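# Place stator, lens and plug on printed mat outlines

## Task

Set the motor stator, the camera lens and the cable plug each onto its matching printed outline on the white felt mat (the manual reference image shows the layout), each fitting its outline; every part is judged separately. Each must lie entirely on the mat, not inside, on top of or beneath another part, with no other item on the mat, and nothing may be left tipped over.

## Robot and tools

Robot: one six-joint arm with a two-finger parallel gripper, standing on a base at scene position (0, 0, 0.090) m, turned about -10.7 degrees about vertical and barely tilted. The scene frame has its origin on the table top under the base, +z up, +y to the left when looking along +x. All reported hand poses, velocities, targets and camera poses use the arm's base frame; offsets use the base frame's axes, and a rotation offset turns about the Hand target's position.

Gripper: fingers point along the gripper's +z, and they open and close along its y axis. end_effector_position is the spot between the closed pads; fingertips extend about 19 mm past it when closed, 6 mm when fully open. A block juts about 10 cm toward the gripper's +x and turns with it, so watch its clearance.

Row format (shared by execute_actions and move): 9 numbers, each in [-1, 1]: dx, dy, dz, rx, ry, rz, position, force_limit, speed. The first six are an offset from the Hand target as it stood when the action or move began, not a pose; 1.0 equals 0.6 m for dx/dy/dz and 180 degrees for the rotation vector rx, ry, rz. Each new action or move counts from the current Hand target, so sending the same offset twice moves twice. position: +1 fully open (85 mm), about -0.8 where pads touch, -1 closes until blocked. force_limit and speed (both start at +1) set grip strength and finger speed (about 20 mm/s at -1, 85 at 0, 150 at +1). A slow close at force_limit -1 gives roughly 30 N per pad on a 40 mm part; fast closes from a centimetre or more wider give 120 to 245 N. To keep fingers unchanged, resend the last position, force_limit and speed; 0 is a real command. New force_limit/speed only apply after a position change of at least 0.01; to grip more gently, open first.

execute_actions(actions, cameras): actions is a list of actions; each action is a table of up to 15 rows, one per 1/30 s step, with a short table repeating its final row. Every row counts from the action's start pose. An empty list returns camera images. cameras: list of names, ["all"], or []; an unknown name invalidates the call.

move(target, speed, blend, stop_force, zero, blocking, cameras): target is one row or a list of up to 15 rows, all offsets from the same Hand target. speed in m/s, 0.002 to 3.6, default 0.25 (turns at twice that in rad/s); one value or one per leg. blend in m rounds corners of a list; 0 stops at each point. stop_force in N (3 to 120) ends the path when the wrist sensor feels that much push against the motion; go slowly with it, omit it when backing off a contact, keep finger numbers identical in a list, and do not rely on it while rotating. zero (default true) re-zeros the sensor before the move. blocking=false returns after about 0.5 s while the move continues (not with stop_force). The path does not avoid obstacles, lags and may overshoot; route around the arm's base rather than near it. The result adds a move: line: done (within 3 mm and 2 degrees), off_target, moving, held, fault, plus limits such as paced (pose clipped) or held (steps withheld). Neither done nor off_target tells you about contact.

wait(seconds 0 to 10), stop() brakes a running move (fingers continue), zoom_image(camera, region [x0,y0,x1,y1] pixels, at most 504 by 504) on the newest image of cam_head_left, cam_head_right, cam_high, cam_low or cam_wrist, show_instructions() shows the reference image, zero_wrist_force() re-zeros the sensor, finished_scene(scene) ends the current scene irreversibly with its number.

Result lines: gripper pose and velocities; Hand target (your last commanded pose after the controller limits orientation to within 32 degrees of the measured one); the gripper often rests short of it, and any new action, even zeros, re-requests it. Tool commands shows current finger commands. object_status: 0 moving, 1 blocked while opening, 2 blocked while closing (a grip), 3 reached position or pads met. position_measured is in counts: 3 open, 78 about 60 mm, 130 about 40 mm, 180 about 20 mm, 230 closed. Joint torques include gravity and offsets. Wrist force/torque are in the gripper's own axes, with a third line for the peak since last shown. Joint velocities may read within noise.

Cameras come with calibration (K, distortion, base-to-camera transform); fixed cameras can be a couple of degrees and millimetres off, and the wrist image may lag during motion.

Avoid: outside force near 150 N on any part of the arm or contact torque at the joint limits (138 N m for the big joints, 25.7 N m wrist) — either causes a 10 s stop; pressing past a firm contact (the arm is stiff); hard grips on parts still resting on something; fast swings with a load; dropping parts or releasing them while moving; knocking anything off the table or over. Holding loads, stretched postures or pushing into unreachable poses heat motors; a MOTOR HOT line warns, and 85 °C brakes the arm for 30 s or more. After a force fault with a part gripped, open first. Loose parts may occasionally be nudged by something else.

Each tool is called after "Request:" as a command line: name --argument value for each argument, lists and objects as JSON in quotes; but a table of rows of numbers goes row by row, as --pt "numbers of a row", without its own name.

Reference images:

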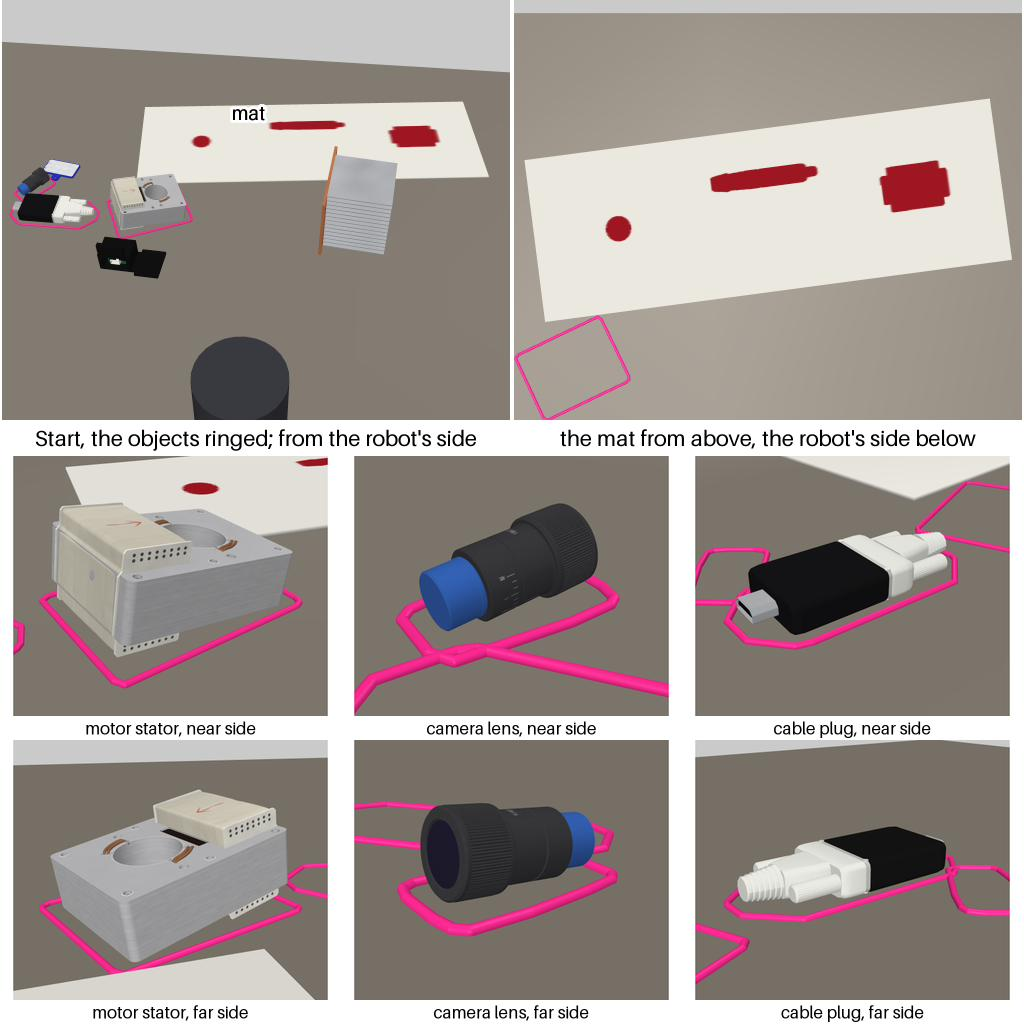

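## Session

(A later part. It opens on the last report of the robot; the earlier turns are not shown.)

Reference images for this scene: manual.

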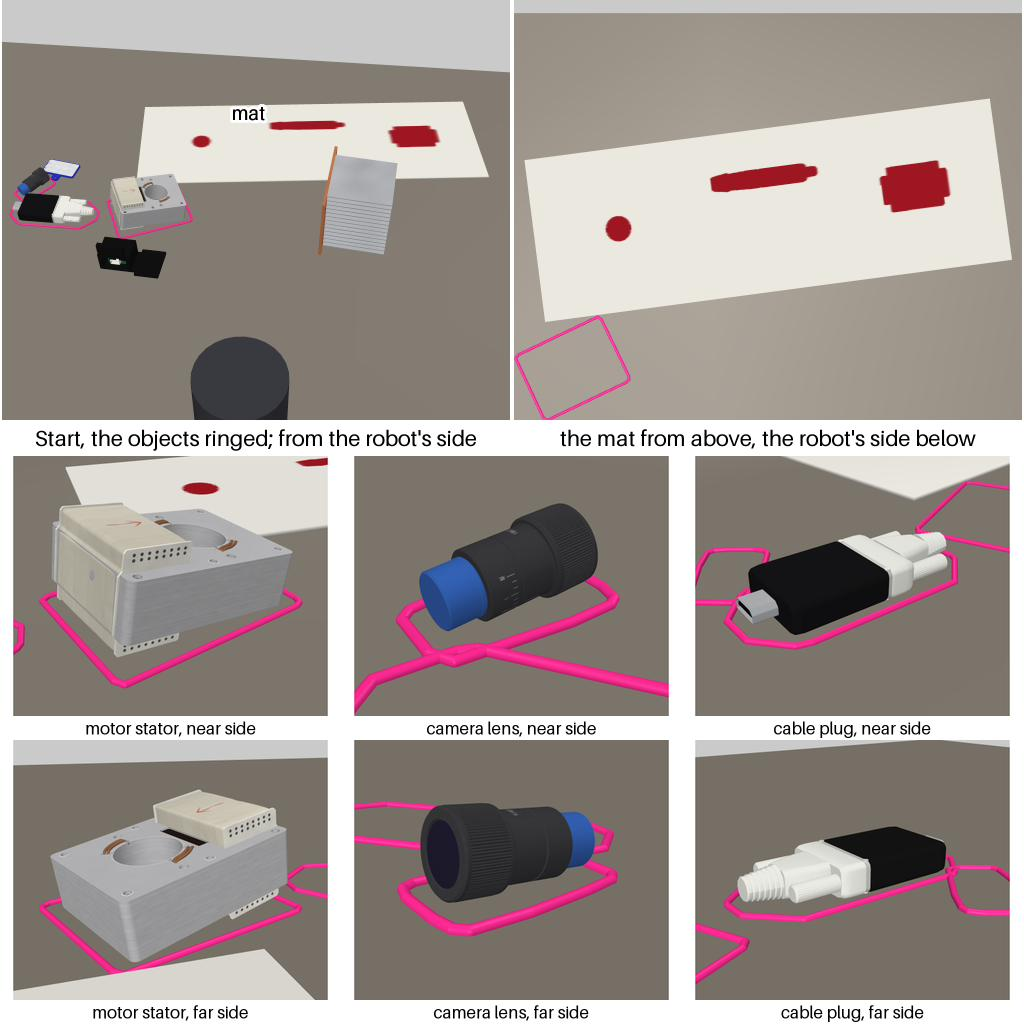

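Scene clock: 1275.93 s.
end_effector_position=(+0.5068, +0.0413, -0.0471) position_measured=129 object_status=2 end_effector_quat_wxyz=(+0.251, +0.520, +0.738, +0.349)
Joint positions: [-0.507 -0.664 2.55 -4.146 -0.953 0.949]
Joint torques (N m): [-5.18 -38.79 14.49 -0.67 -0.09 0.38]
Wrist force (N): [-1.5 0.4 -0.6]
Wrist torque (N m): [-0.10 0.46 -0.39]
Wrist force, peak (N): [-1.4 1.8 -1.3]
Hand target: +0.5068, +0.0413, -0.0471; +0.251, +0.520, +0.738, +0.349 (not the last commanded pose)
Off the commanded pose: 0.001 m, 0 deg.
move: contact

Request:
execute_actions --actions '[[[0, 0, 0, 0, 0, 0, 0.04, -1, -1]]]' --cameras '["cam_wrist"]'

Scene clock: 1291.77 s.
end_effector_position=(+0.5068, +0.0413, -0.0471) position_measured=124 object_status=3 end_effector_quat_wxyz=(+0.251, +0.520, +0.738, +0.349)
Joint positions: [-0.507 -0.664 2.55 -4.146 -0.953 0.949]
Joint torques (N m): [-3.08 -37.59 14.84 -0.69 -0.02 0.39]
Wrist force (N): [-1.5 1.9 -0.2]
Wrist torque (N m): [-0.06 0.43 -0.39]
Wrist force, peak (N): [-1.6 2.1 -0.4]
Hand target: +0.5068, +0.0413, -0.0471; +0.251, +0.520, +0.738, +0.349
Off the commanded pose: 0.000 m, 0 deg.
camera_calibration:
cam_wrist: T_world_to_cam=[[0.603928, 0.214583, 0.76761, -0.271234], [0.0584123, -0.972403, 0.225876, 0.0366252], [0.794895, -0.0915748, -0.599796, -0.300574], [0, 0, 0, 1]] pos_world=[0.400592, 0.0662917, 0.0196464]
Images, in order (width x height): cam_wrist 672x504.

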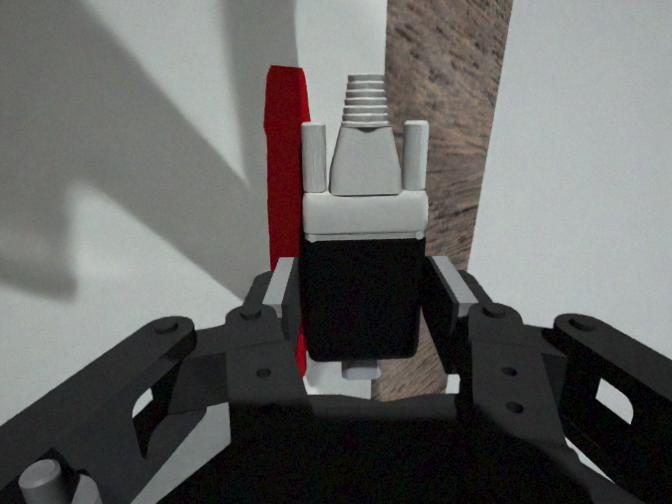

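Request:
move --pt "-0.00188 -0.00067 -0.00053 0 0 0 0.04 -1 -1" --pt "-0.00408 -0.00145 -0.00007 0 0 0 0.04 -1 -1" --pt "-0.0101 -0.00356 0.00207 0 0 0 0.04 -1 -1" --pt "-0.0142 -0.00501 0.00332 0 0 0 0.04 -1 -1" --pt "-0.01831 -0.00646 0.00425 0 0 0 0.04 -1 -1" --pt "-0.0224 -0.00791 0.00492 0 0 0 0.04 -1 -1" --speed 0.015 --blend '[0.0008, 0.0008, 0.001, 0.001, 0.001, 0]' --cameras '["cam_wrist", "cam_low"]'

Scene clock: 1300.97 s.
end_effector_position=(+0.4932, +0.0365, -0.0441) position_measured=124 object_status=3 end_effector_quat_wxyz=(+0.251, +0.520, +0.738, +0.350)
Joint positions: [-0.545 -0.66 2.592 -4.169 -0.929 0.912]
Joint torques (N m): [5.61 -21.38 -1.57 -0.89 -1.39 0.76]
Wrist force (N): [-1.6 8.0 -4.5]
Wrist torque (N m): [-0.28 0.39 -0.37]
Wrist force, peak (N): [-1.7 8.3 -4.5]
Hand target: +0.4933, +0.0365, -0.0441; +0.251, +0.520, +0.738, +0.349
Off the commanded pose: 0.000 m, 0 deg.
move: done; blend cut to 0.0006 m at target 1, 0.0007 m at target 2
camera_calibration:
cam_wrist: T_world_to_cam=[[0.603865, 0.214574, 0.767662, -0.26427], [0.0584752, -0.972415, 0.225808, 0.0320524], [0.794939, -0.0914682, -0.599754, -0.288428], [0, 0, 0, 1]] pos_world=[0.386992, 0.0614918, 0.0226465]
Images, in order (width x height): cam_low 672x504, cam_wrist 672x504.

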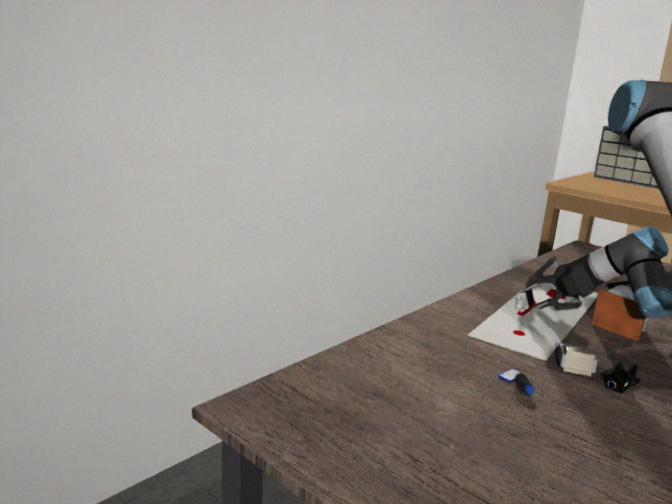

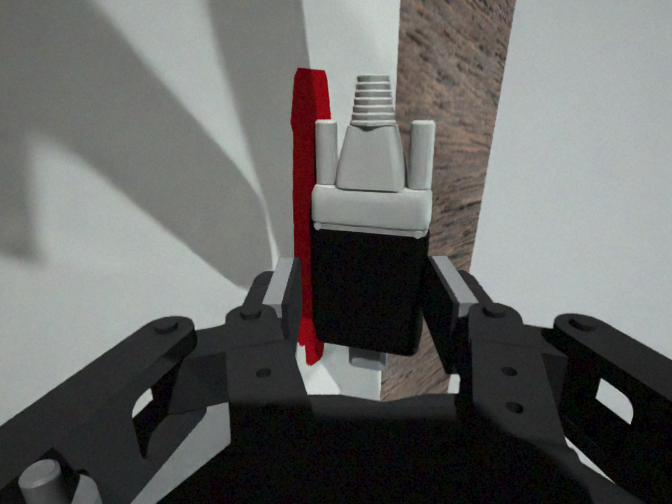

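Request:
zoom_image --camera "cam_low" --region '[490, 265, 590, 340]'

Request:
zoom_image --camera "cam_wrist" --region '[236, 40, 496, 400]'

Scaled by 5.040 from the camera's 672x504 image, which has a finer 960x720 frame.

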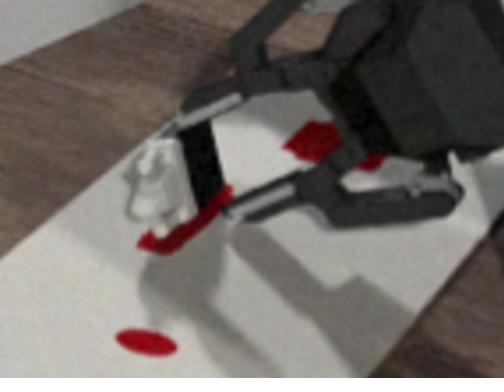

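Scaled by 1.400 from the camera's 672x504 image, which has a finer 960x720 frame.

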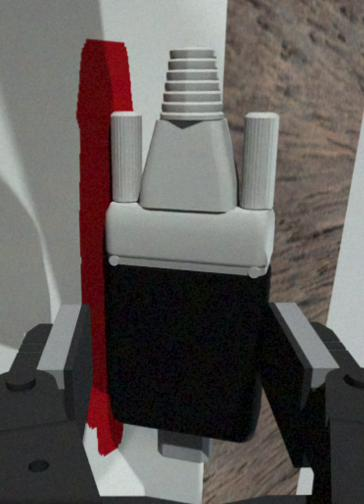

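Request:
move --target '[-0.00944, -0.00334, 0.00055, 0, 0, 0, 0.04, -1, -1]' --speed 0.015 --cameras '["cam_wrist", "cam_low"]'

Request:
zoom_image --camera "cam_low" --region '[490, 265, 590, 340]'

Scene clock: 1344.57 s.
end_effector_position=(+0.4876, +0.0345, -0.0438) position_measured=124 object_status=3 end_effector_quat_wxyz=(+0.251, +0.520, +0.738, +0.350)
Joint positions: [-0.563 -0.653 2.608 -4.182 -0.919 0.895]
Joint torques (N m): [5.15 -24.1 0.19 -0.5 -1.44 0.9]
Wrist force (N): [-1.6 9.6 -6.9]
Wrist torque (N m): [-0.29 0.38 -0.36]
Wrist force, peak (N): [-1.6 9.5 -7.1]
Hand target: +0.4877, +0.0345, -0.0438; +0.251, +0.520, +0.738, +0.349
Off the commanded pose: 0.000 m, 0 deg.
move: done
camera_calibration:
cam_wrist: T_world_to_cam=[[0.603912, 0.214569, 0.767626, -0.260706], [0.0584795, -0.972416, 0.225804, 0.0303658], [0.794903, -0.0914756, -0.599802, -0.283964], [0, 0, 0, 1]] pos_world=[0.381392, 0.0594918, 0.0229463]
Images, in order (width x height): cam_low 672x504, cam_wrist 672x504.

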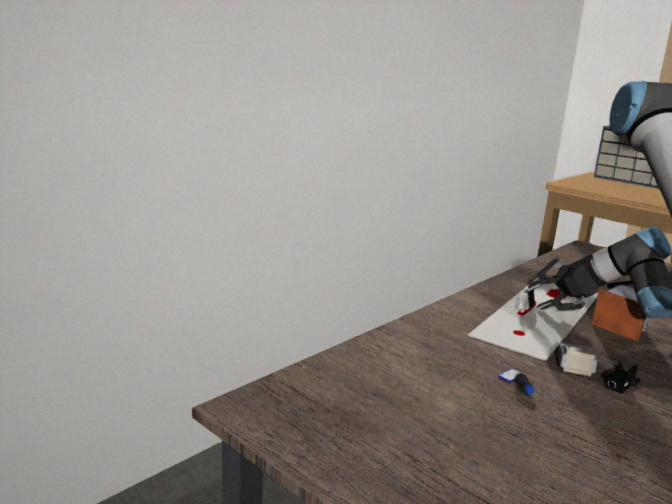

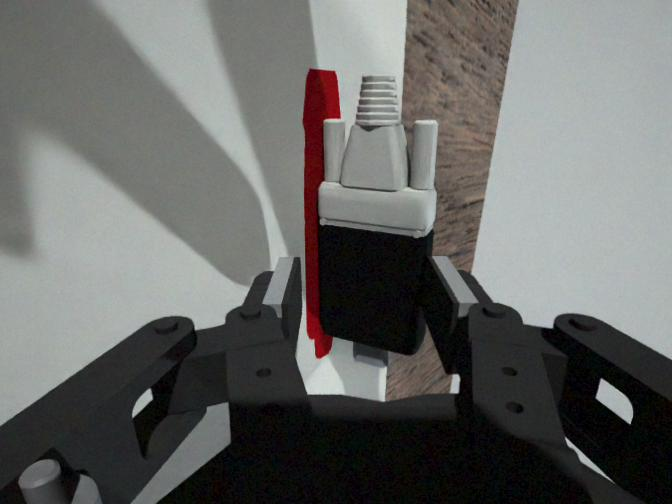

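Scaled by 5.040 from the camera's 672x504 image, which has a finer 960x720 frame.

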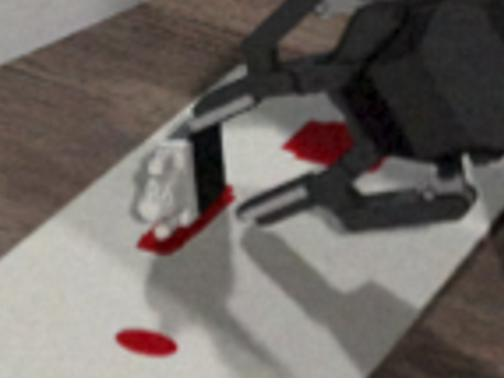

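Request:
move --target '[-0.00322, -0.00112, 0.00411, 0, 0, 0, 0.04, -1, -1]' --speed 0.02 --cameras '["cam_wrist", "cam_low"]'

Request:
zoom_image --camera "cam_low" --region '[490, 265, 590, 340]'

Scene clock: 1355.20 s.
end_effector_position=(+0.4857, +0.0338, -0.0413) position_measured=124 object_status=3 end_effector_quat_wxyz=(+0.251, +0.520, +0.738, +0.349)
Joint positions: [-0.568 -0.662 2.617 -4.178 -0.915 0.889]
Joint torques (N m): [0.51 -29.32 7.89 -1.34 2.02 -0.58]
Wrist force (N): [-1.1 -0.7 0.6]
Wrist torque (N m): [-0.09 0.35 -0.36]
Wrist force, peak (N): [-1.5 9.9 -7.1]
Hand target: +0.4857, +0.0338, -0.0413; +0.251, +0.520, +0.738, +0.349
Off the commanded pose: 0.000 m, 0 deg.
move: done
camera_calibration:
cam_wrist: T_world_to_cam=[[0.603928, 0.214583, 0.76761, -0.261334], [0.0584123, -0.972403, 0.225876, 0.0292545], [0.794895, -0.0915748, -0.599796, -0.28101], [0, 0, 0, 1]] pos_world=[0.379492, 0.0587917, 0.0254464]
Images, in order (width x height): cam_low 672x504, cam_wrist 672x504.

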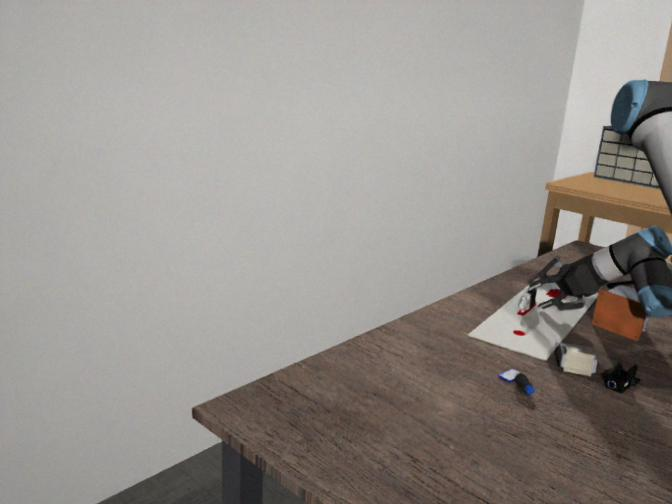

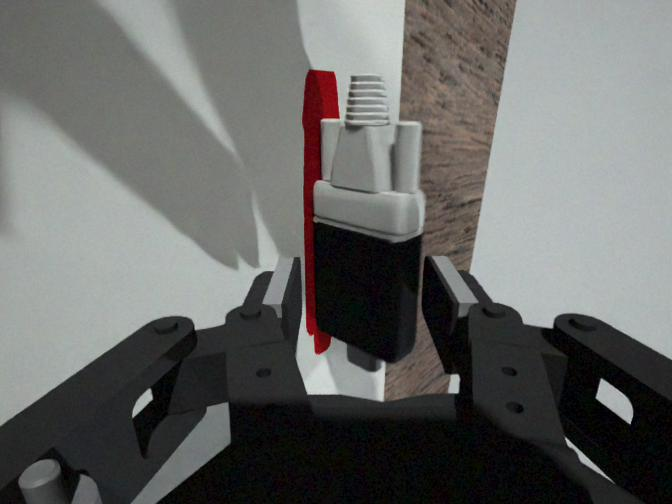

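Scaled by 5.040 from the camera's 672x504 image, which has a finer 960x720 frame.

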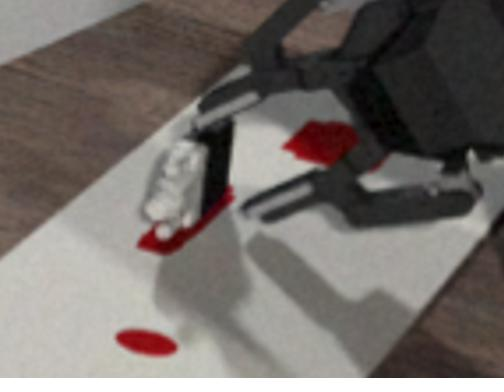

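Request:
move --pt "-0.0855 -0.0298 0.0735 0 0 0 0.04 -1 -1" --pt "0.0322 0.0093 0.0905 0.007 0.3 0.0495 0.2 -1 -1" --speed '[0.15, 0.35]' --blend '[0.02, 0]' --cameras '["cam_wrist"]'

Scene clock: 1370.40 s.
end_effector_position=(+0.5051, +0.0394, +0.0130) position_measured=104 object_status=0 end_effector_quat_wxyz=(-0.144, +0.568, +0.804, +0.101)
Joint positions: [-0.333 -1.207 2.013 -2.151 -1.298 0.865]
Joint torques (N m): [-6.7 -32.56 -26.07 0.02 -0.29 -1.12]
Wrist force (N): [-1.6 -0.2 1.1]
Wrist torque (N m): [-0.02 0.29 -0.12]
Wrist force, peak (N): [-2.3 -0.4 2.9]
Hand target: +0.5051, +0.0394, +0.0130; -0.144, +0.568, +0.804, +0.101
Off the commanded pose: 0.000 m, 0 deg.
move: done
camera_calibration:
cam_wrist: T_world_to_cam=[[0.941786, 0.33587, -0.0152032, -0.481181], [0.335932, -0.941885, 0.00166533, -0.117095], [-0.0137603, -0.00667563, -0.999883, 0.146904], [0, 0, 0, 1]] pos_world=[0.494527, 0.0523047, 0.139767]
Images, in order (width x height): cam_wrist 672x504.

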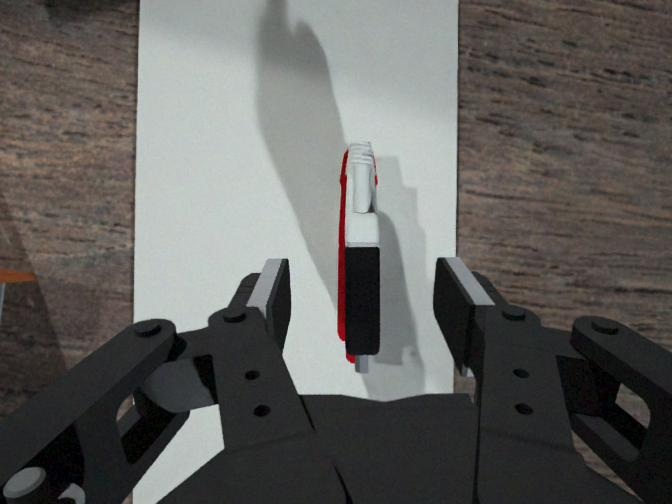

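Request:
zoom_image --camera "cam_wrist" --region '[270, 120, 450, 390]'

Scaled by 1.867 from the camera's 672x504 image, which has a finer 960x720 frame.

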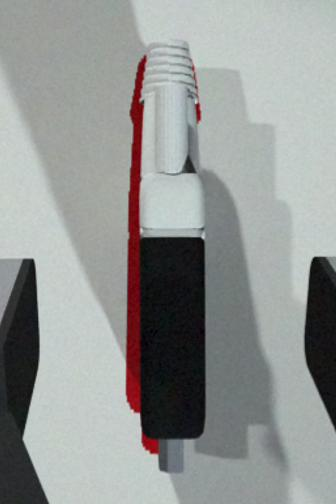

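Request:
move --target '[-0.3418, 0.151, 0.0617, 0, 0, 0, 1, -1, 0]' --speed 0.35 --cameras '["cam_wrist", "cam_high"]'

Scene clock: 1433.03 s.
end_effector_position=(+0.3001, +0.1300, +0.0500) position_measured=3 object_status=3 end_effector_quat_wxyz=(-0.143, +0.568, +0.804, +0.101)
Joint positions: [-0.272 -1.756 2.51 -2.115 -1.285 0.927]
Joint torques (N m): [2.65 -18.18 -7.15 -3.86 -0.85 0.57]
Wrist force (N): [-1.7 0.0 1.2]
Wrist torque (N m): [0.02 0.30 0.01]
Wrist force, peak (N): [-4.3 2.6 0.3]
Hand target: +0.3000, +0.1300, +0.0500; -0.144, +0.568, +0.804, +0.101
Off the commanded pose: 0.000 m, 0 deg.
move: done
camera_calibration:
cam_wrist: T_world_to_cam=[[0.941787, 0.33587, -0.015109, -0.317964], [0.335932, -0.941885, 0.00169894, 0.0369438], [-0.0136603, -0.00667564, -0.999884, 0.181755], [0, 0, 0, 1]] pos_world=[0.289527, 0.142805, 0.176867]
Images, in order (width x height): cam_high 672x504, cam_wrist 672x504.

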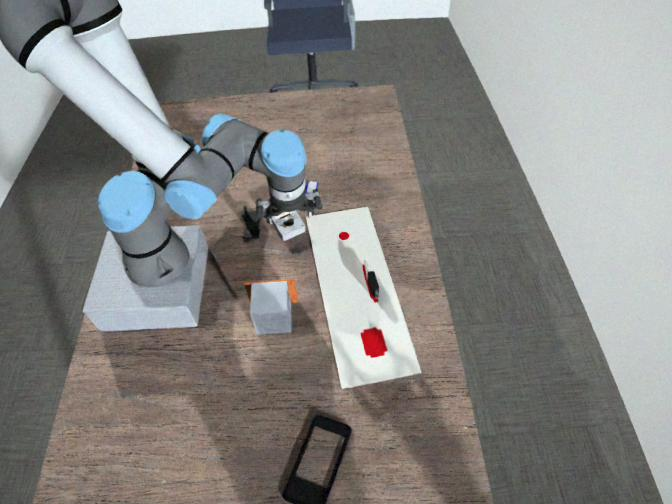

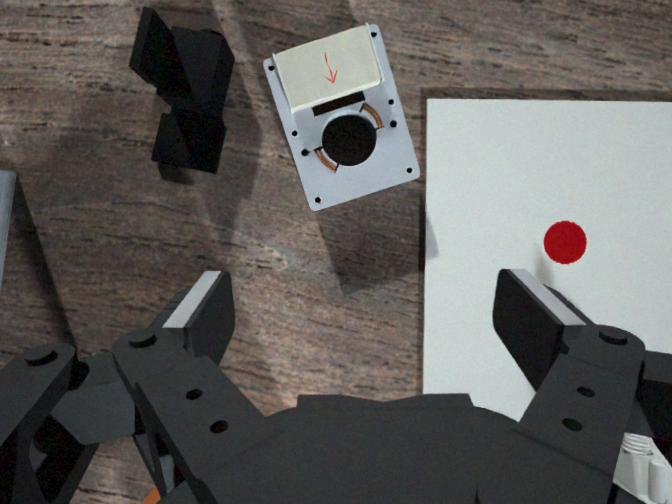

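Request:
zoom_image --camera "cam_wrist" --region '[240, 0, 450, 230]'

Scaled by 2.191 from the camera's 672x504 image, which has a finer 960x720 frame.

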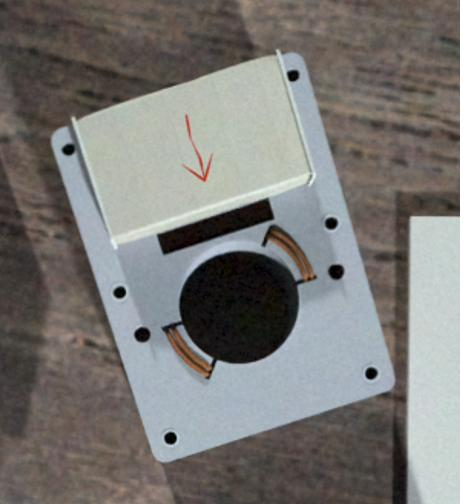

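Request:
move --pt "0.0333 0.05 0.0167 0 0 -0.45 1 -1 0" --pt "-0.0055 0.0702 -0.1152 -0.2205 0.4077 -0.7883 1 -1 0" --speed 0.6 --blend '[0.02, 0]' --cameras '["cam_wrist", "cam_high", "cam_low"]'

Scene clock: 1542.70 s.
end_effector_position=(+0.2968, +0.1721, -0.0191) position_measured=3 object_status=3 end_effector_quat_wxyz=(-0.153, +0.842, -0.417, -0.307)
Joint positions: [-0.239 -1.328 2.392 -2.056 -1.153 3.695]
Joint torques (N m): [7.85 -26.39 -3.97 -3.96 -0.14 -0.11]
Wrist force (N): [-2.2 -0.1 1.0]
Wrist torque (N m): [-0.04 0.46 -0.21]
Wrist force, peak (N): [-2.1 -0.7 1.3]
Hand target: +0.2967, +0.1721, -0.0191; -0.153, +0.842, -0.417, -0.307
Off the commanded pose: 0.000 m, 0 deg.
move: done
camera_calibration:
cam_wrist: T_world_to_cam=[[-0.802447, -0.596646, -0.00964156, 0.348157], [-0.301495, 0.391441, 0.86941, 0.054187], [-0.514956, 0.700562, -0.493996, 0.149507], [0, 0, 0, 1]] pos_world=[0.372704, 0.0817768, 0.0301018]
Images, in order (width x height): cam_high 672x504, cam_low 672x504, cam_wrist 672x504.

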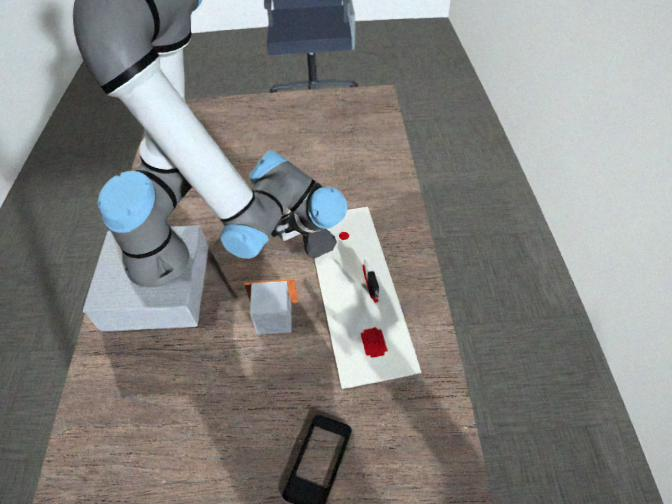

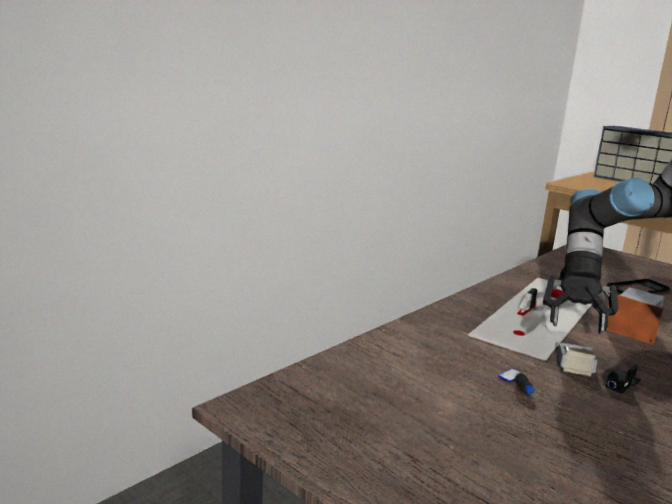

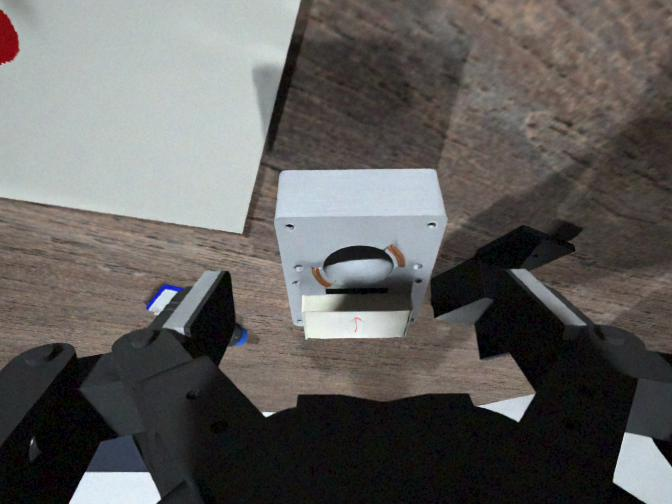

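Request:
move --pt "-0.0312 0.0409 -0.0613 0 0 0 1 -1 0" --pt "-0.03895 0.05113 -0.0766 0 0 0 1 -1 0" --speed '[0.12, 0.03]' --blend '[0.003, 0]' --stop_force 10 --cameras '["cam_wrist"]'

Scene clock: 1562.50 s.
end_effector_position=(+0.2733, +0.2028, -0.0651) position_measured=3 object_status=3 end_effector_quat_wxyz=(-0.153, +0.842, -0.417, -0.307)
Joint positions: [-0.17 -1.198 2.468 -2.289 -1.116 3.76]
Joint torques (N m): [-6.74 -32.47 -16.85 0.97 -0.67 -1.55]
Wrist force (N): [-1.8 0.3 1.1]
Wrist torque (N m): [0.07 0.42 -0.37]
Wrist force, peak (N): [-2.2 0.2 2.3]
Hand target: +0.2733, +0.2028, -0.0651; -0.153, +0.842, -0.417, -0.307
Off the commanded pose: 0.000 m, 0 deg.
move: done
camera_calibration:
cam_wrist: T_world_to_cam=[[-0.802526, -0.596541, -0.00953114, 0.347272], [-0.301302, 0.391449, 0.869474, 0.0749525], [-0.514945, 0.700647, -0.493887, 0.0932635], [0, 0, 0, 1]] pos_world=[0.349304, 0.112477, -0.0157977]
Images, in order (width x height): cam_wrist 672x504.

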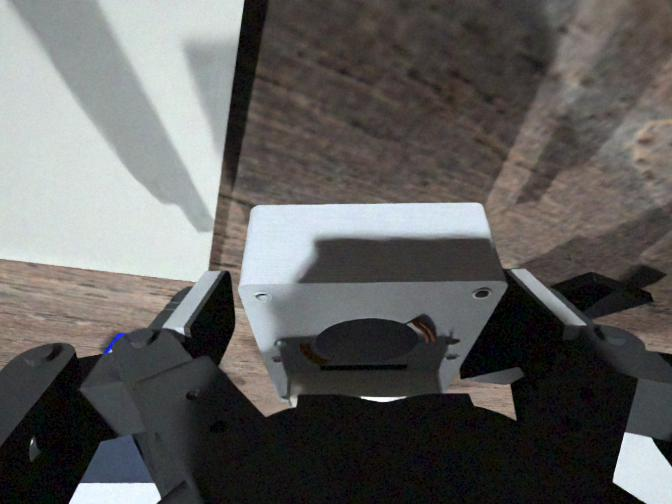

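Request:
execute_actions --actions '[[[0, 0, 0, 0, 0, 0, -1, -1, -1]], [[0, 0, 0, 0, 0, 0, -1, -1, -1]]]' --cameras '["cam_wrist"]'

Scene clock: 1566.97 s.
end_effector_position=(+0.2733, +0.2028, -0.0651) position_measured=59 object_status=0 end_effector_quat_wxyz=(-0.153, +0.842, -0.417, -0.307)
Joint positions: [-0.17 -1.198 2.468 -2.289 -1.116 3.76]
Joint torques (N m): [-1.27 -26 -14.63 -0.54 1.49 -1.54]
Wrist force (N): [-10.0 9.9 -17.9]
Wrist torque (N m): [0.32 0.71 -0.41]
Wrist force, peak (N): [-10.4 9.8 -18.8]
Hand target: +0.2733, +0.2028, -0.0651; -0.153, +0.842, -0.417, -0.307
Off the commanded pose: 0.000 m, 0 deg.
camera_calibration:
cam_wrist: T_world_to_cam=[[-0.802489, -0.596591, -0.00951973, 0.347265], [-0.301338, 0.391464, 0.869454, 0.0749635], [-0.514982, 0.700596, -0.493921, 0.0932815], [0, 0, 0, 1]] pos_world=[0.349304, 0.112477, -0.0157978]
Images, in order (width x height): cam_wrist 672x504.

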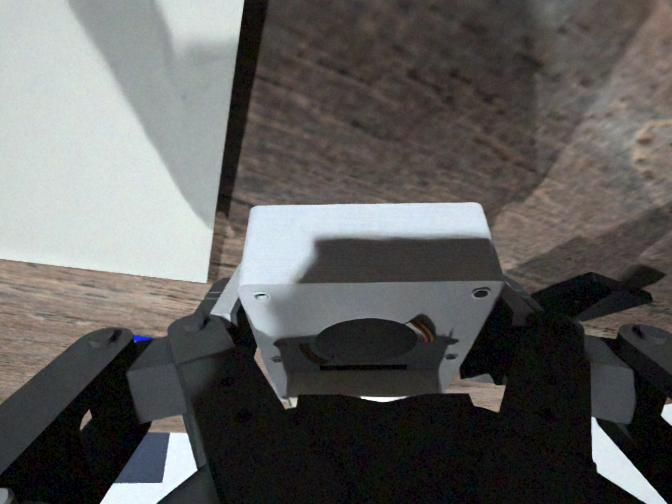

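Request:
execute_actions --actions '[[[0, 0, 0, 0, 0, 0, -1, -1, -1]]]'

Scene clock: 1570.03 s.
end_effector_position=(+0.2733, +0.2028, -0.0651) position_measured=59 object_status=2 end_effector_quat_wxyz=(-0.153, +0.842, -0.417, -0.307)
Joint positions: [-0.17 -1.198 2.468 -2.289 -1.116 3.76]
Joint torques (N m): [6.47 -15.76 1.81 -3.99 3.32 -1]
Wrist force (N): [-9.9 10.0 -18.3]
Wrist torque (N m): [0.31 0.71 -0.41]
Wrist force, peak (N): [-10.1 10.3 -18.3]
Hand target: +0.2733, +0.2028, -0.0651; -0.153, +0.842, -0.417, -0.307
Off the commanded pose: 0.000 m, 0 deg.

Request:
move --target '[0, 0, 0.04, 0, 0, 0, -1, -1, -1]' --speed 0.05 --cameras '["cam_wrist"]'

Scene clock: 1575.73 s.
end_effector_position=(+0.2734, +0.2028, -0.0410) position_measured=59 object_status=2 end_effector_quat_wxyz=(-0.153, +0.842, -0.417, -0.307)
Joint positions: [-0.17 -1.283 2.46 -2.196 -1.116 3.76]
Joint torques (N m): [-1.31 -12.47 -5.96 -4.17 0.36 -0.86]
Wrist force (N): [-1.2 4.9 -6.2]
Wrist torque (N m): [0.09 0.23 -0.51]
Wrist force, peak (N): [-10.1 10.2 -18.3]
Hand target: +0.2733, +0.2028, -0.0411; -0.153, +0.842, -0.417, -0.307
Off the commanded pose: 0.000 m, 0 deg.
move: done
camera_calibration:
cam_wrist: T_world_to_cam=[[-0.802519, -0.596548, -0.00971034, 0.347501], [-0.30149, 0.391435, 0.869415, 0.0541537], [-0.514846, 0.700649, -0.493987, 0.105082], [0, 0, 0, 1]] pos_world=[0.349304, 0.112477, 0.00820171]
Images, in order (width x height): cam_wrist 672x504.

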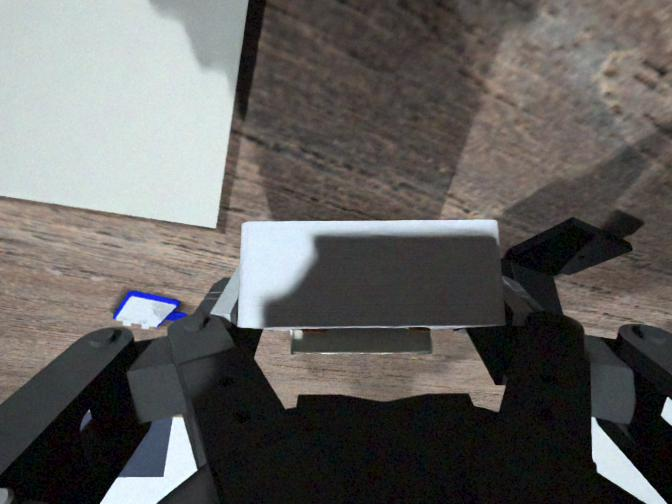

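Request:
execute_actions --actions '[]'

Request:
zoom_image --camera "cam_low" --region '[510, 270, 660, 400]'

Scene clock: 1604.27 s.
end_effector_position=(+0.2733, +0.2028, -0.0411) position_measured=59 object_status=2 end_effector_quat_wxyz=(-0.153, +0.842, -0.417, -0.307)
Joint positions: [-0.17 -1.283 2.46 -2.196 -1.116 3.76]
Joint velocities: within noise
Joint torques (N m): [-2.94 -18.81 -0.82 0.13 0.2 -1.14]
Wrist force (N): [-0.8 2.2 -6.6]
Wrist torque (N m): [0.22 0.26 -0.48]
Wrist force, peak (N): [-1.3 4.3 -9.7]
Hand target: +0.2733, +0.2028, -0.0411; -0.153, +0.842, -0.417, -0.307
Tool commands: gripper/position=-1.0 gripper/force_limit=-1.0 gripper/speed=-1.0
Off the commanded pose: 0.000 m, 0 deg.
camera_calibration:
cam_wrist: T_world_to_cam=[[-0.802526, -0.596541, -0.00953114, 0.3475], [-0.301302, 0.391449, 0.869474, 0.0541721], [-0.514945, 0.700647, -0.493887, 0.105067], [0, 0, 0, 1]] pos_world=[0.349304, 0.112477, 0.0081023]

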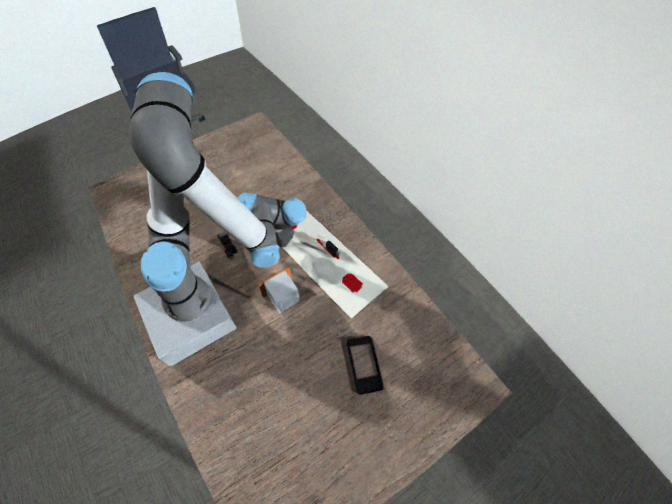

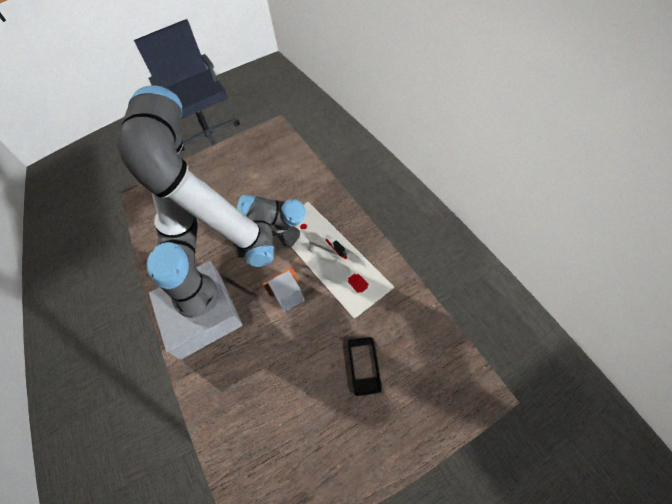

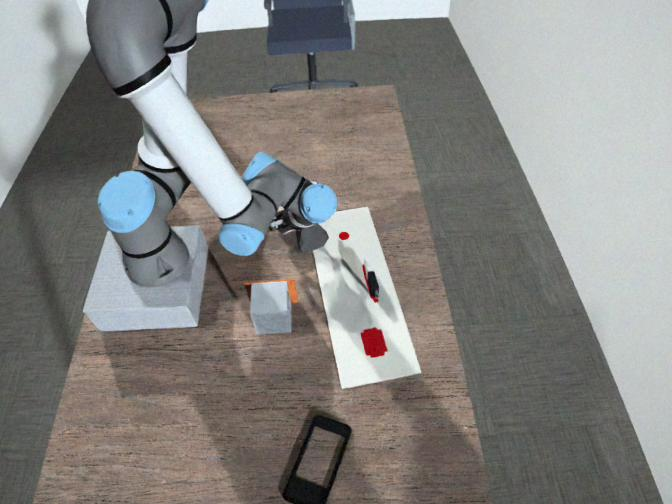

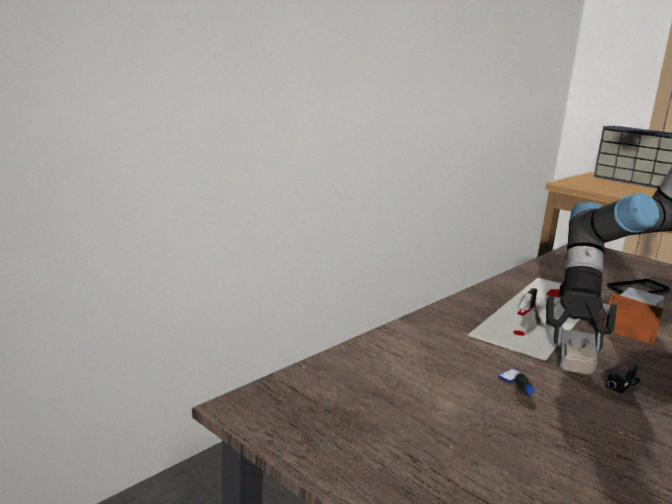

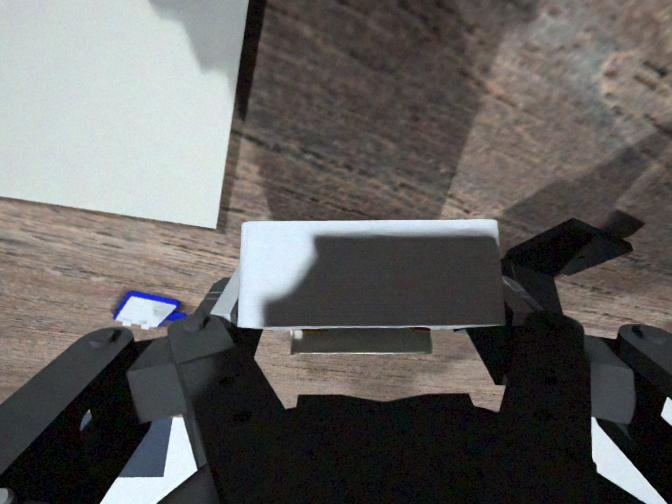

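Scaled by 3.360 from the camera's 672x504 image, which has a finer 960x720 frame.

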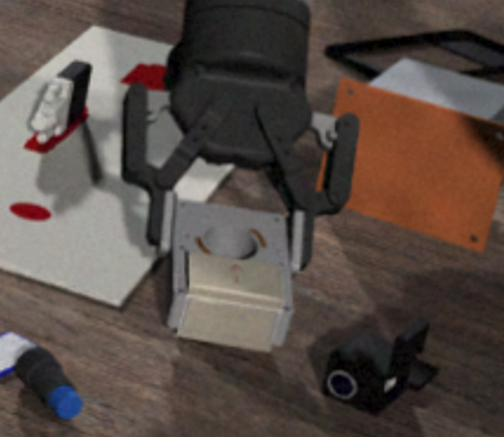

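Request:
move --target '[0, 0, 0.1333, 0, 0, 0, -1, -1, -1]' --speed 0.12 --cameras '["cam_wrist", "cam_low"]'

Request:
zoom_image --camera "cam_low" --region '[510, 230, 660, 360]'

Scene clock: 1624.00 s.
end_effector_position=(+0.2734, +0.2028, +0.0389) position_measured=59 object_status=2 end_effector_quat_wxyz=(-0.153, +0.842, -0.417, -0.307)
Joint positions: [-0.17 -1.529 2.397 -1.888 -1.116 3.76]
Joint torques (N m): [-5.43 -20.1 -6.58 -1.19 0.48 -0.42]
Wrist force (N): [4.4 -0.1 7.5]
Wrist torque (N m): [-0.05 0.30 -0.25]
Wrist force, peak (N): [5.0 0.6 9.4]
Hand target: +0.2733, +0.2028, +0.0389; -0.153, +0.842, -0.417, -0.307
Off the commanded pose: 0.000 m, 0 deg.
move: done
camera_calibration:
cam_wrist: T_world_to_cam=[[-0.802423, -0.596677, -0.00971143, 0.348257], [-0.30156, 0.391393, 0.86941, -0.015283], [-0.514956, 0.700563, -0.493996, 0.144601], [0, 0, 0, 1]] pos_world=[0.349304, 0.112477, 0.0881017]
Images, in order (width x height): cam_low 672x504, cam_wrist 672x504.

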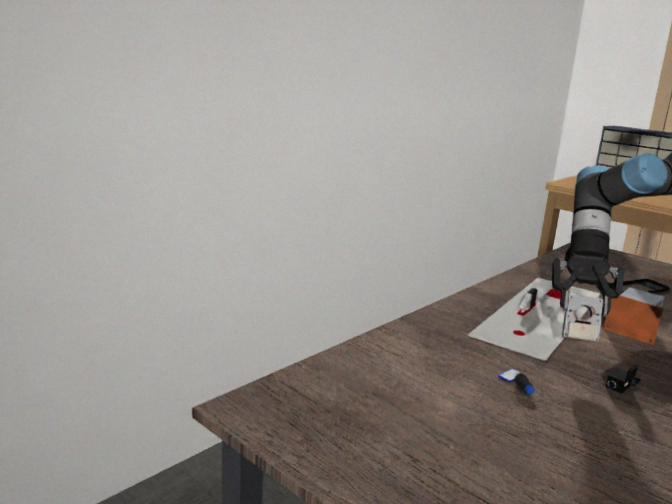

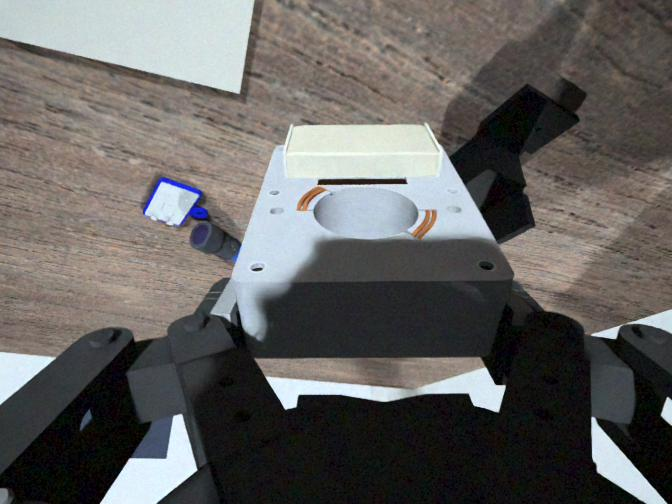

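Scaled by 3.360 from the camera's 672x504 image, which has a finer 960x720 frame.

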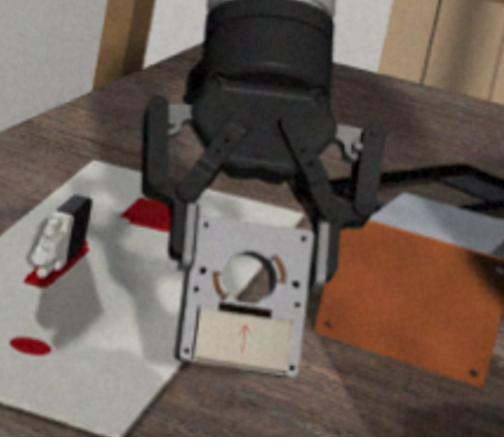

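Request:
zoom_image --camera "cam_wrist" --region '[220, 110, 540, 380]'

Scaled by 1.575 from the camera's 672x504 image, which has a finer 960x720 frame.

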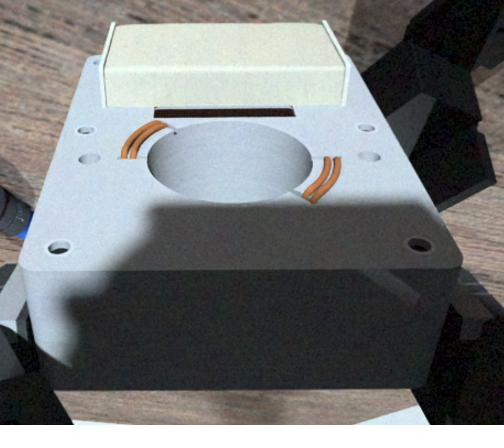

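Request:
move --pt "0.0443 -0.0547 0.0685 0 0 0 -1 -1 -1" --pt "0.4077 -0.513 0.0518 -0.03223 -0.10812 0.39723 -1 -1 -1" --speed '[0.15, 0.25]' --blend '[0.02, 0]' --cameras '["cam_wrist", "cam_high", "cam_low"]'

Scene clock: 1676.87 s.
end_effector_position=(+0.5179, -0.1050, +0.0699) position_measured=59 object_status=2 end_effector_quat_wxyz=(+0.031, +0.969, +0.167, -0.180)
Joint positions: [-0.343 -1.158 1.734 -1.855 -1.799 2.492]
Joint torques (N m): [9.56 -51.91 -12.62 -0.72 -0.36 -1]
Wrist force (N): [2.3 0.4 9.0]
Wrist torque (N m): [0.10 0.12 -0.32]
Wrist force, peak (N): [4.0 0.1 10.6]
Hand target: +0.5179, -0.1050, +0.0700; +0.031, +0.969, +0.167, -0.180
Off the commanded pose: 0.000 m, 0 deg.
move: done
camera_calibration:
cam_wrist: T_world_to_cam=[[0.325966, -0.945294, -0.0128945, -0.259668], [-0.706306, -0.252577, 0.661314, 0.3084], [-0.628393, -0.206459, -0.749998, 0.482973], [0, 0, 0, 1]] pos_world=[0.605965, -0.0678538, 0.154931]
Images, in order (width x height): cam_high 672x504, cam_low 672x504, cam_wrist 672x504.

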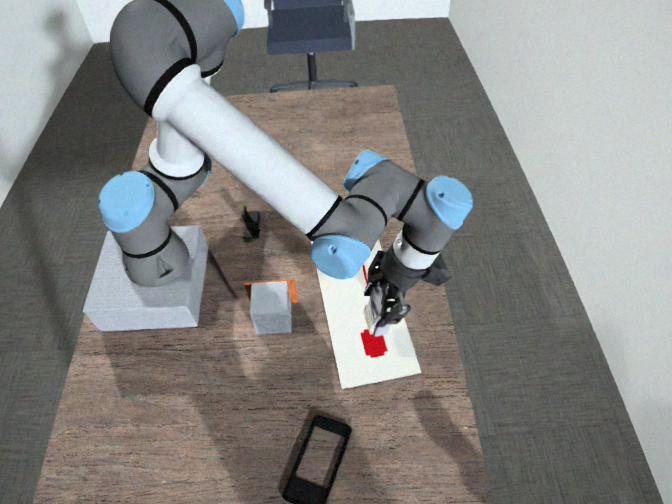

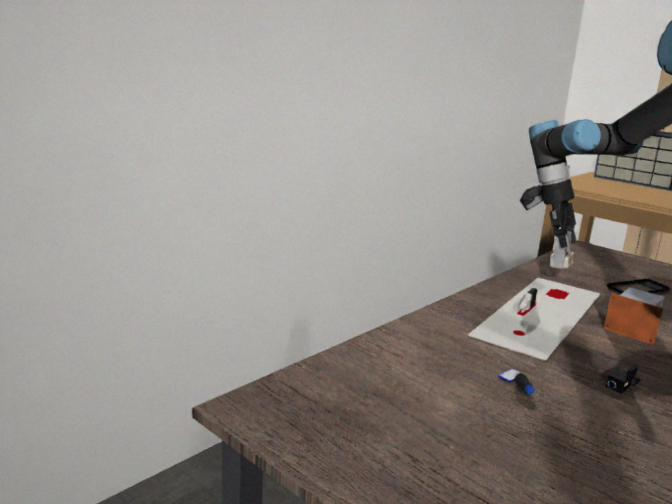

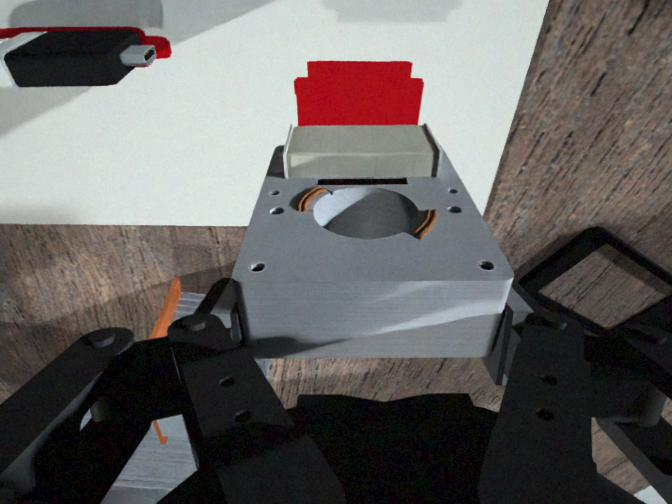

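Request:
zoom_image --camera "cam_wrist" --region '[220, 40, 530, 370]'

Scaled by 1.527 from the camera's 672x504 image, which has a finer 960x720 frame.

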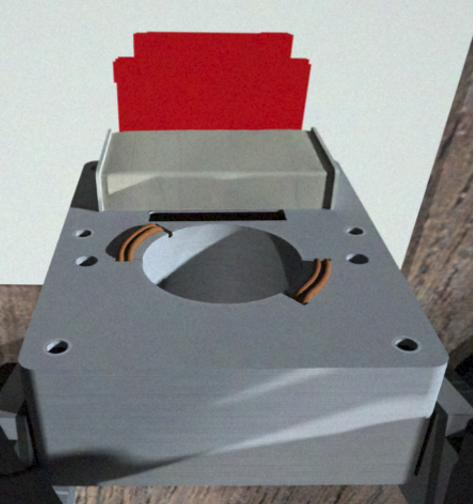

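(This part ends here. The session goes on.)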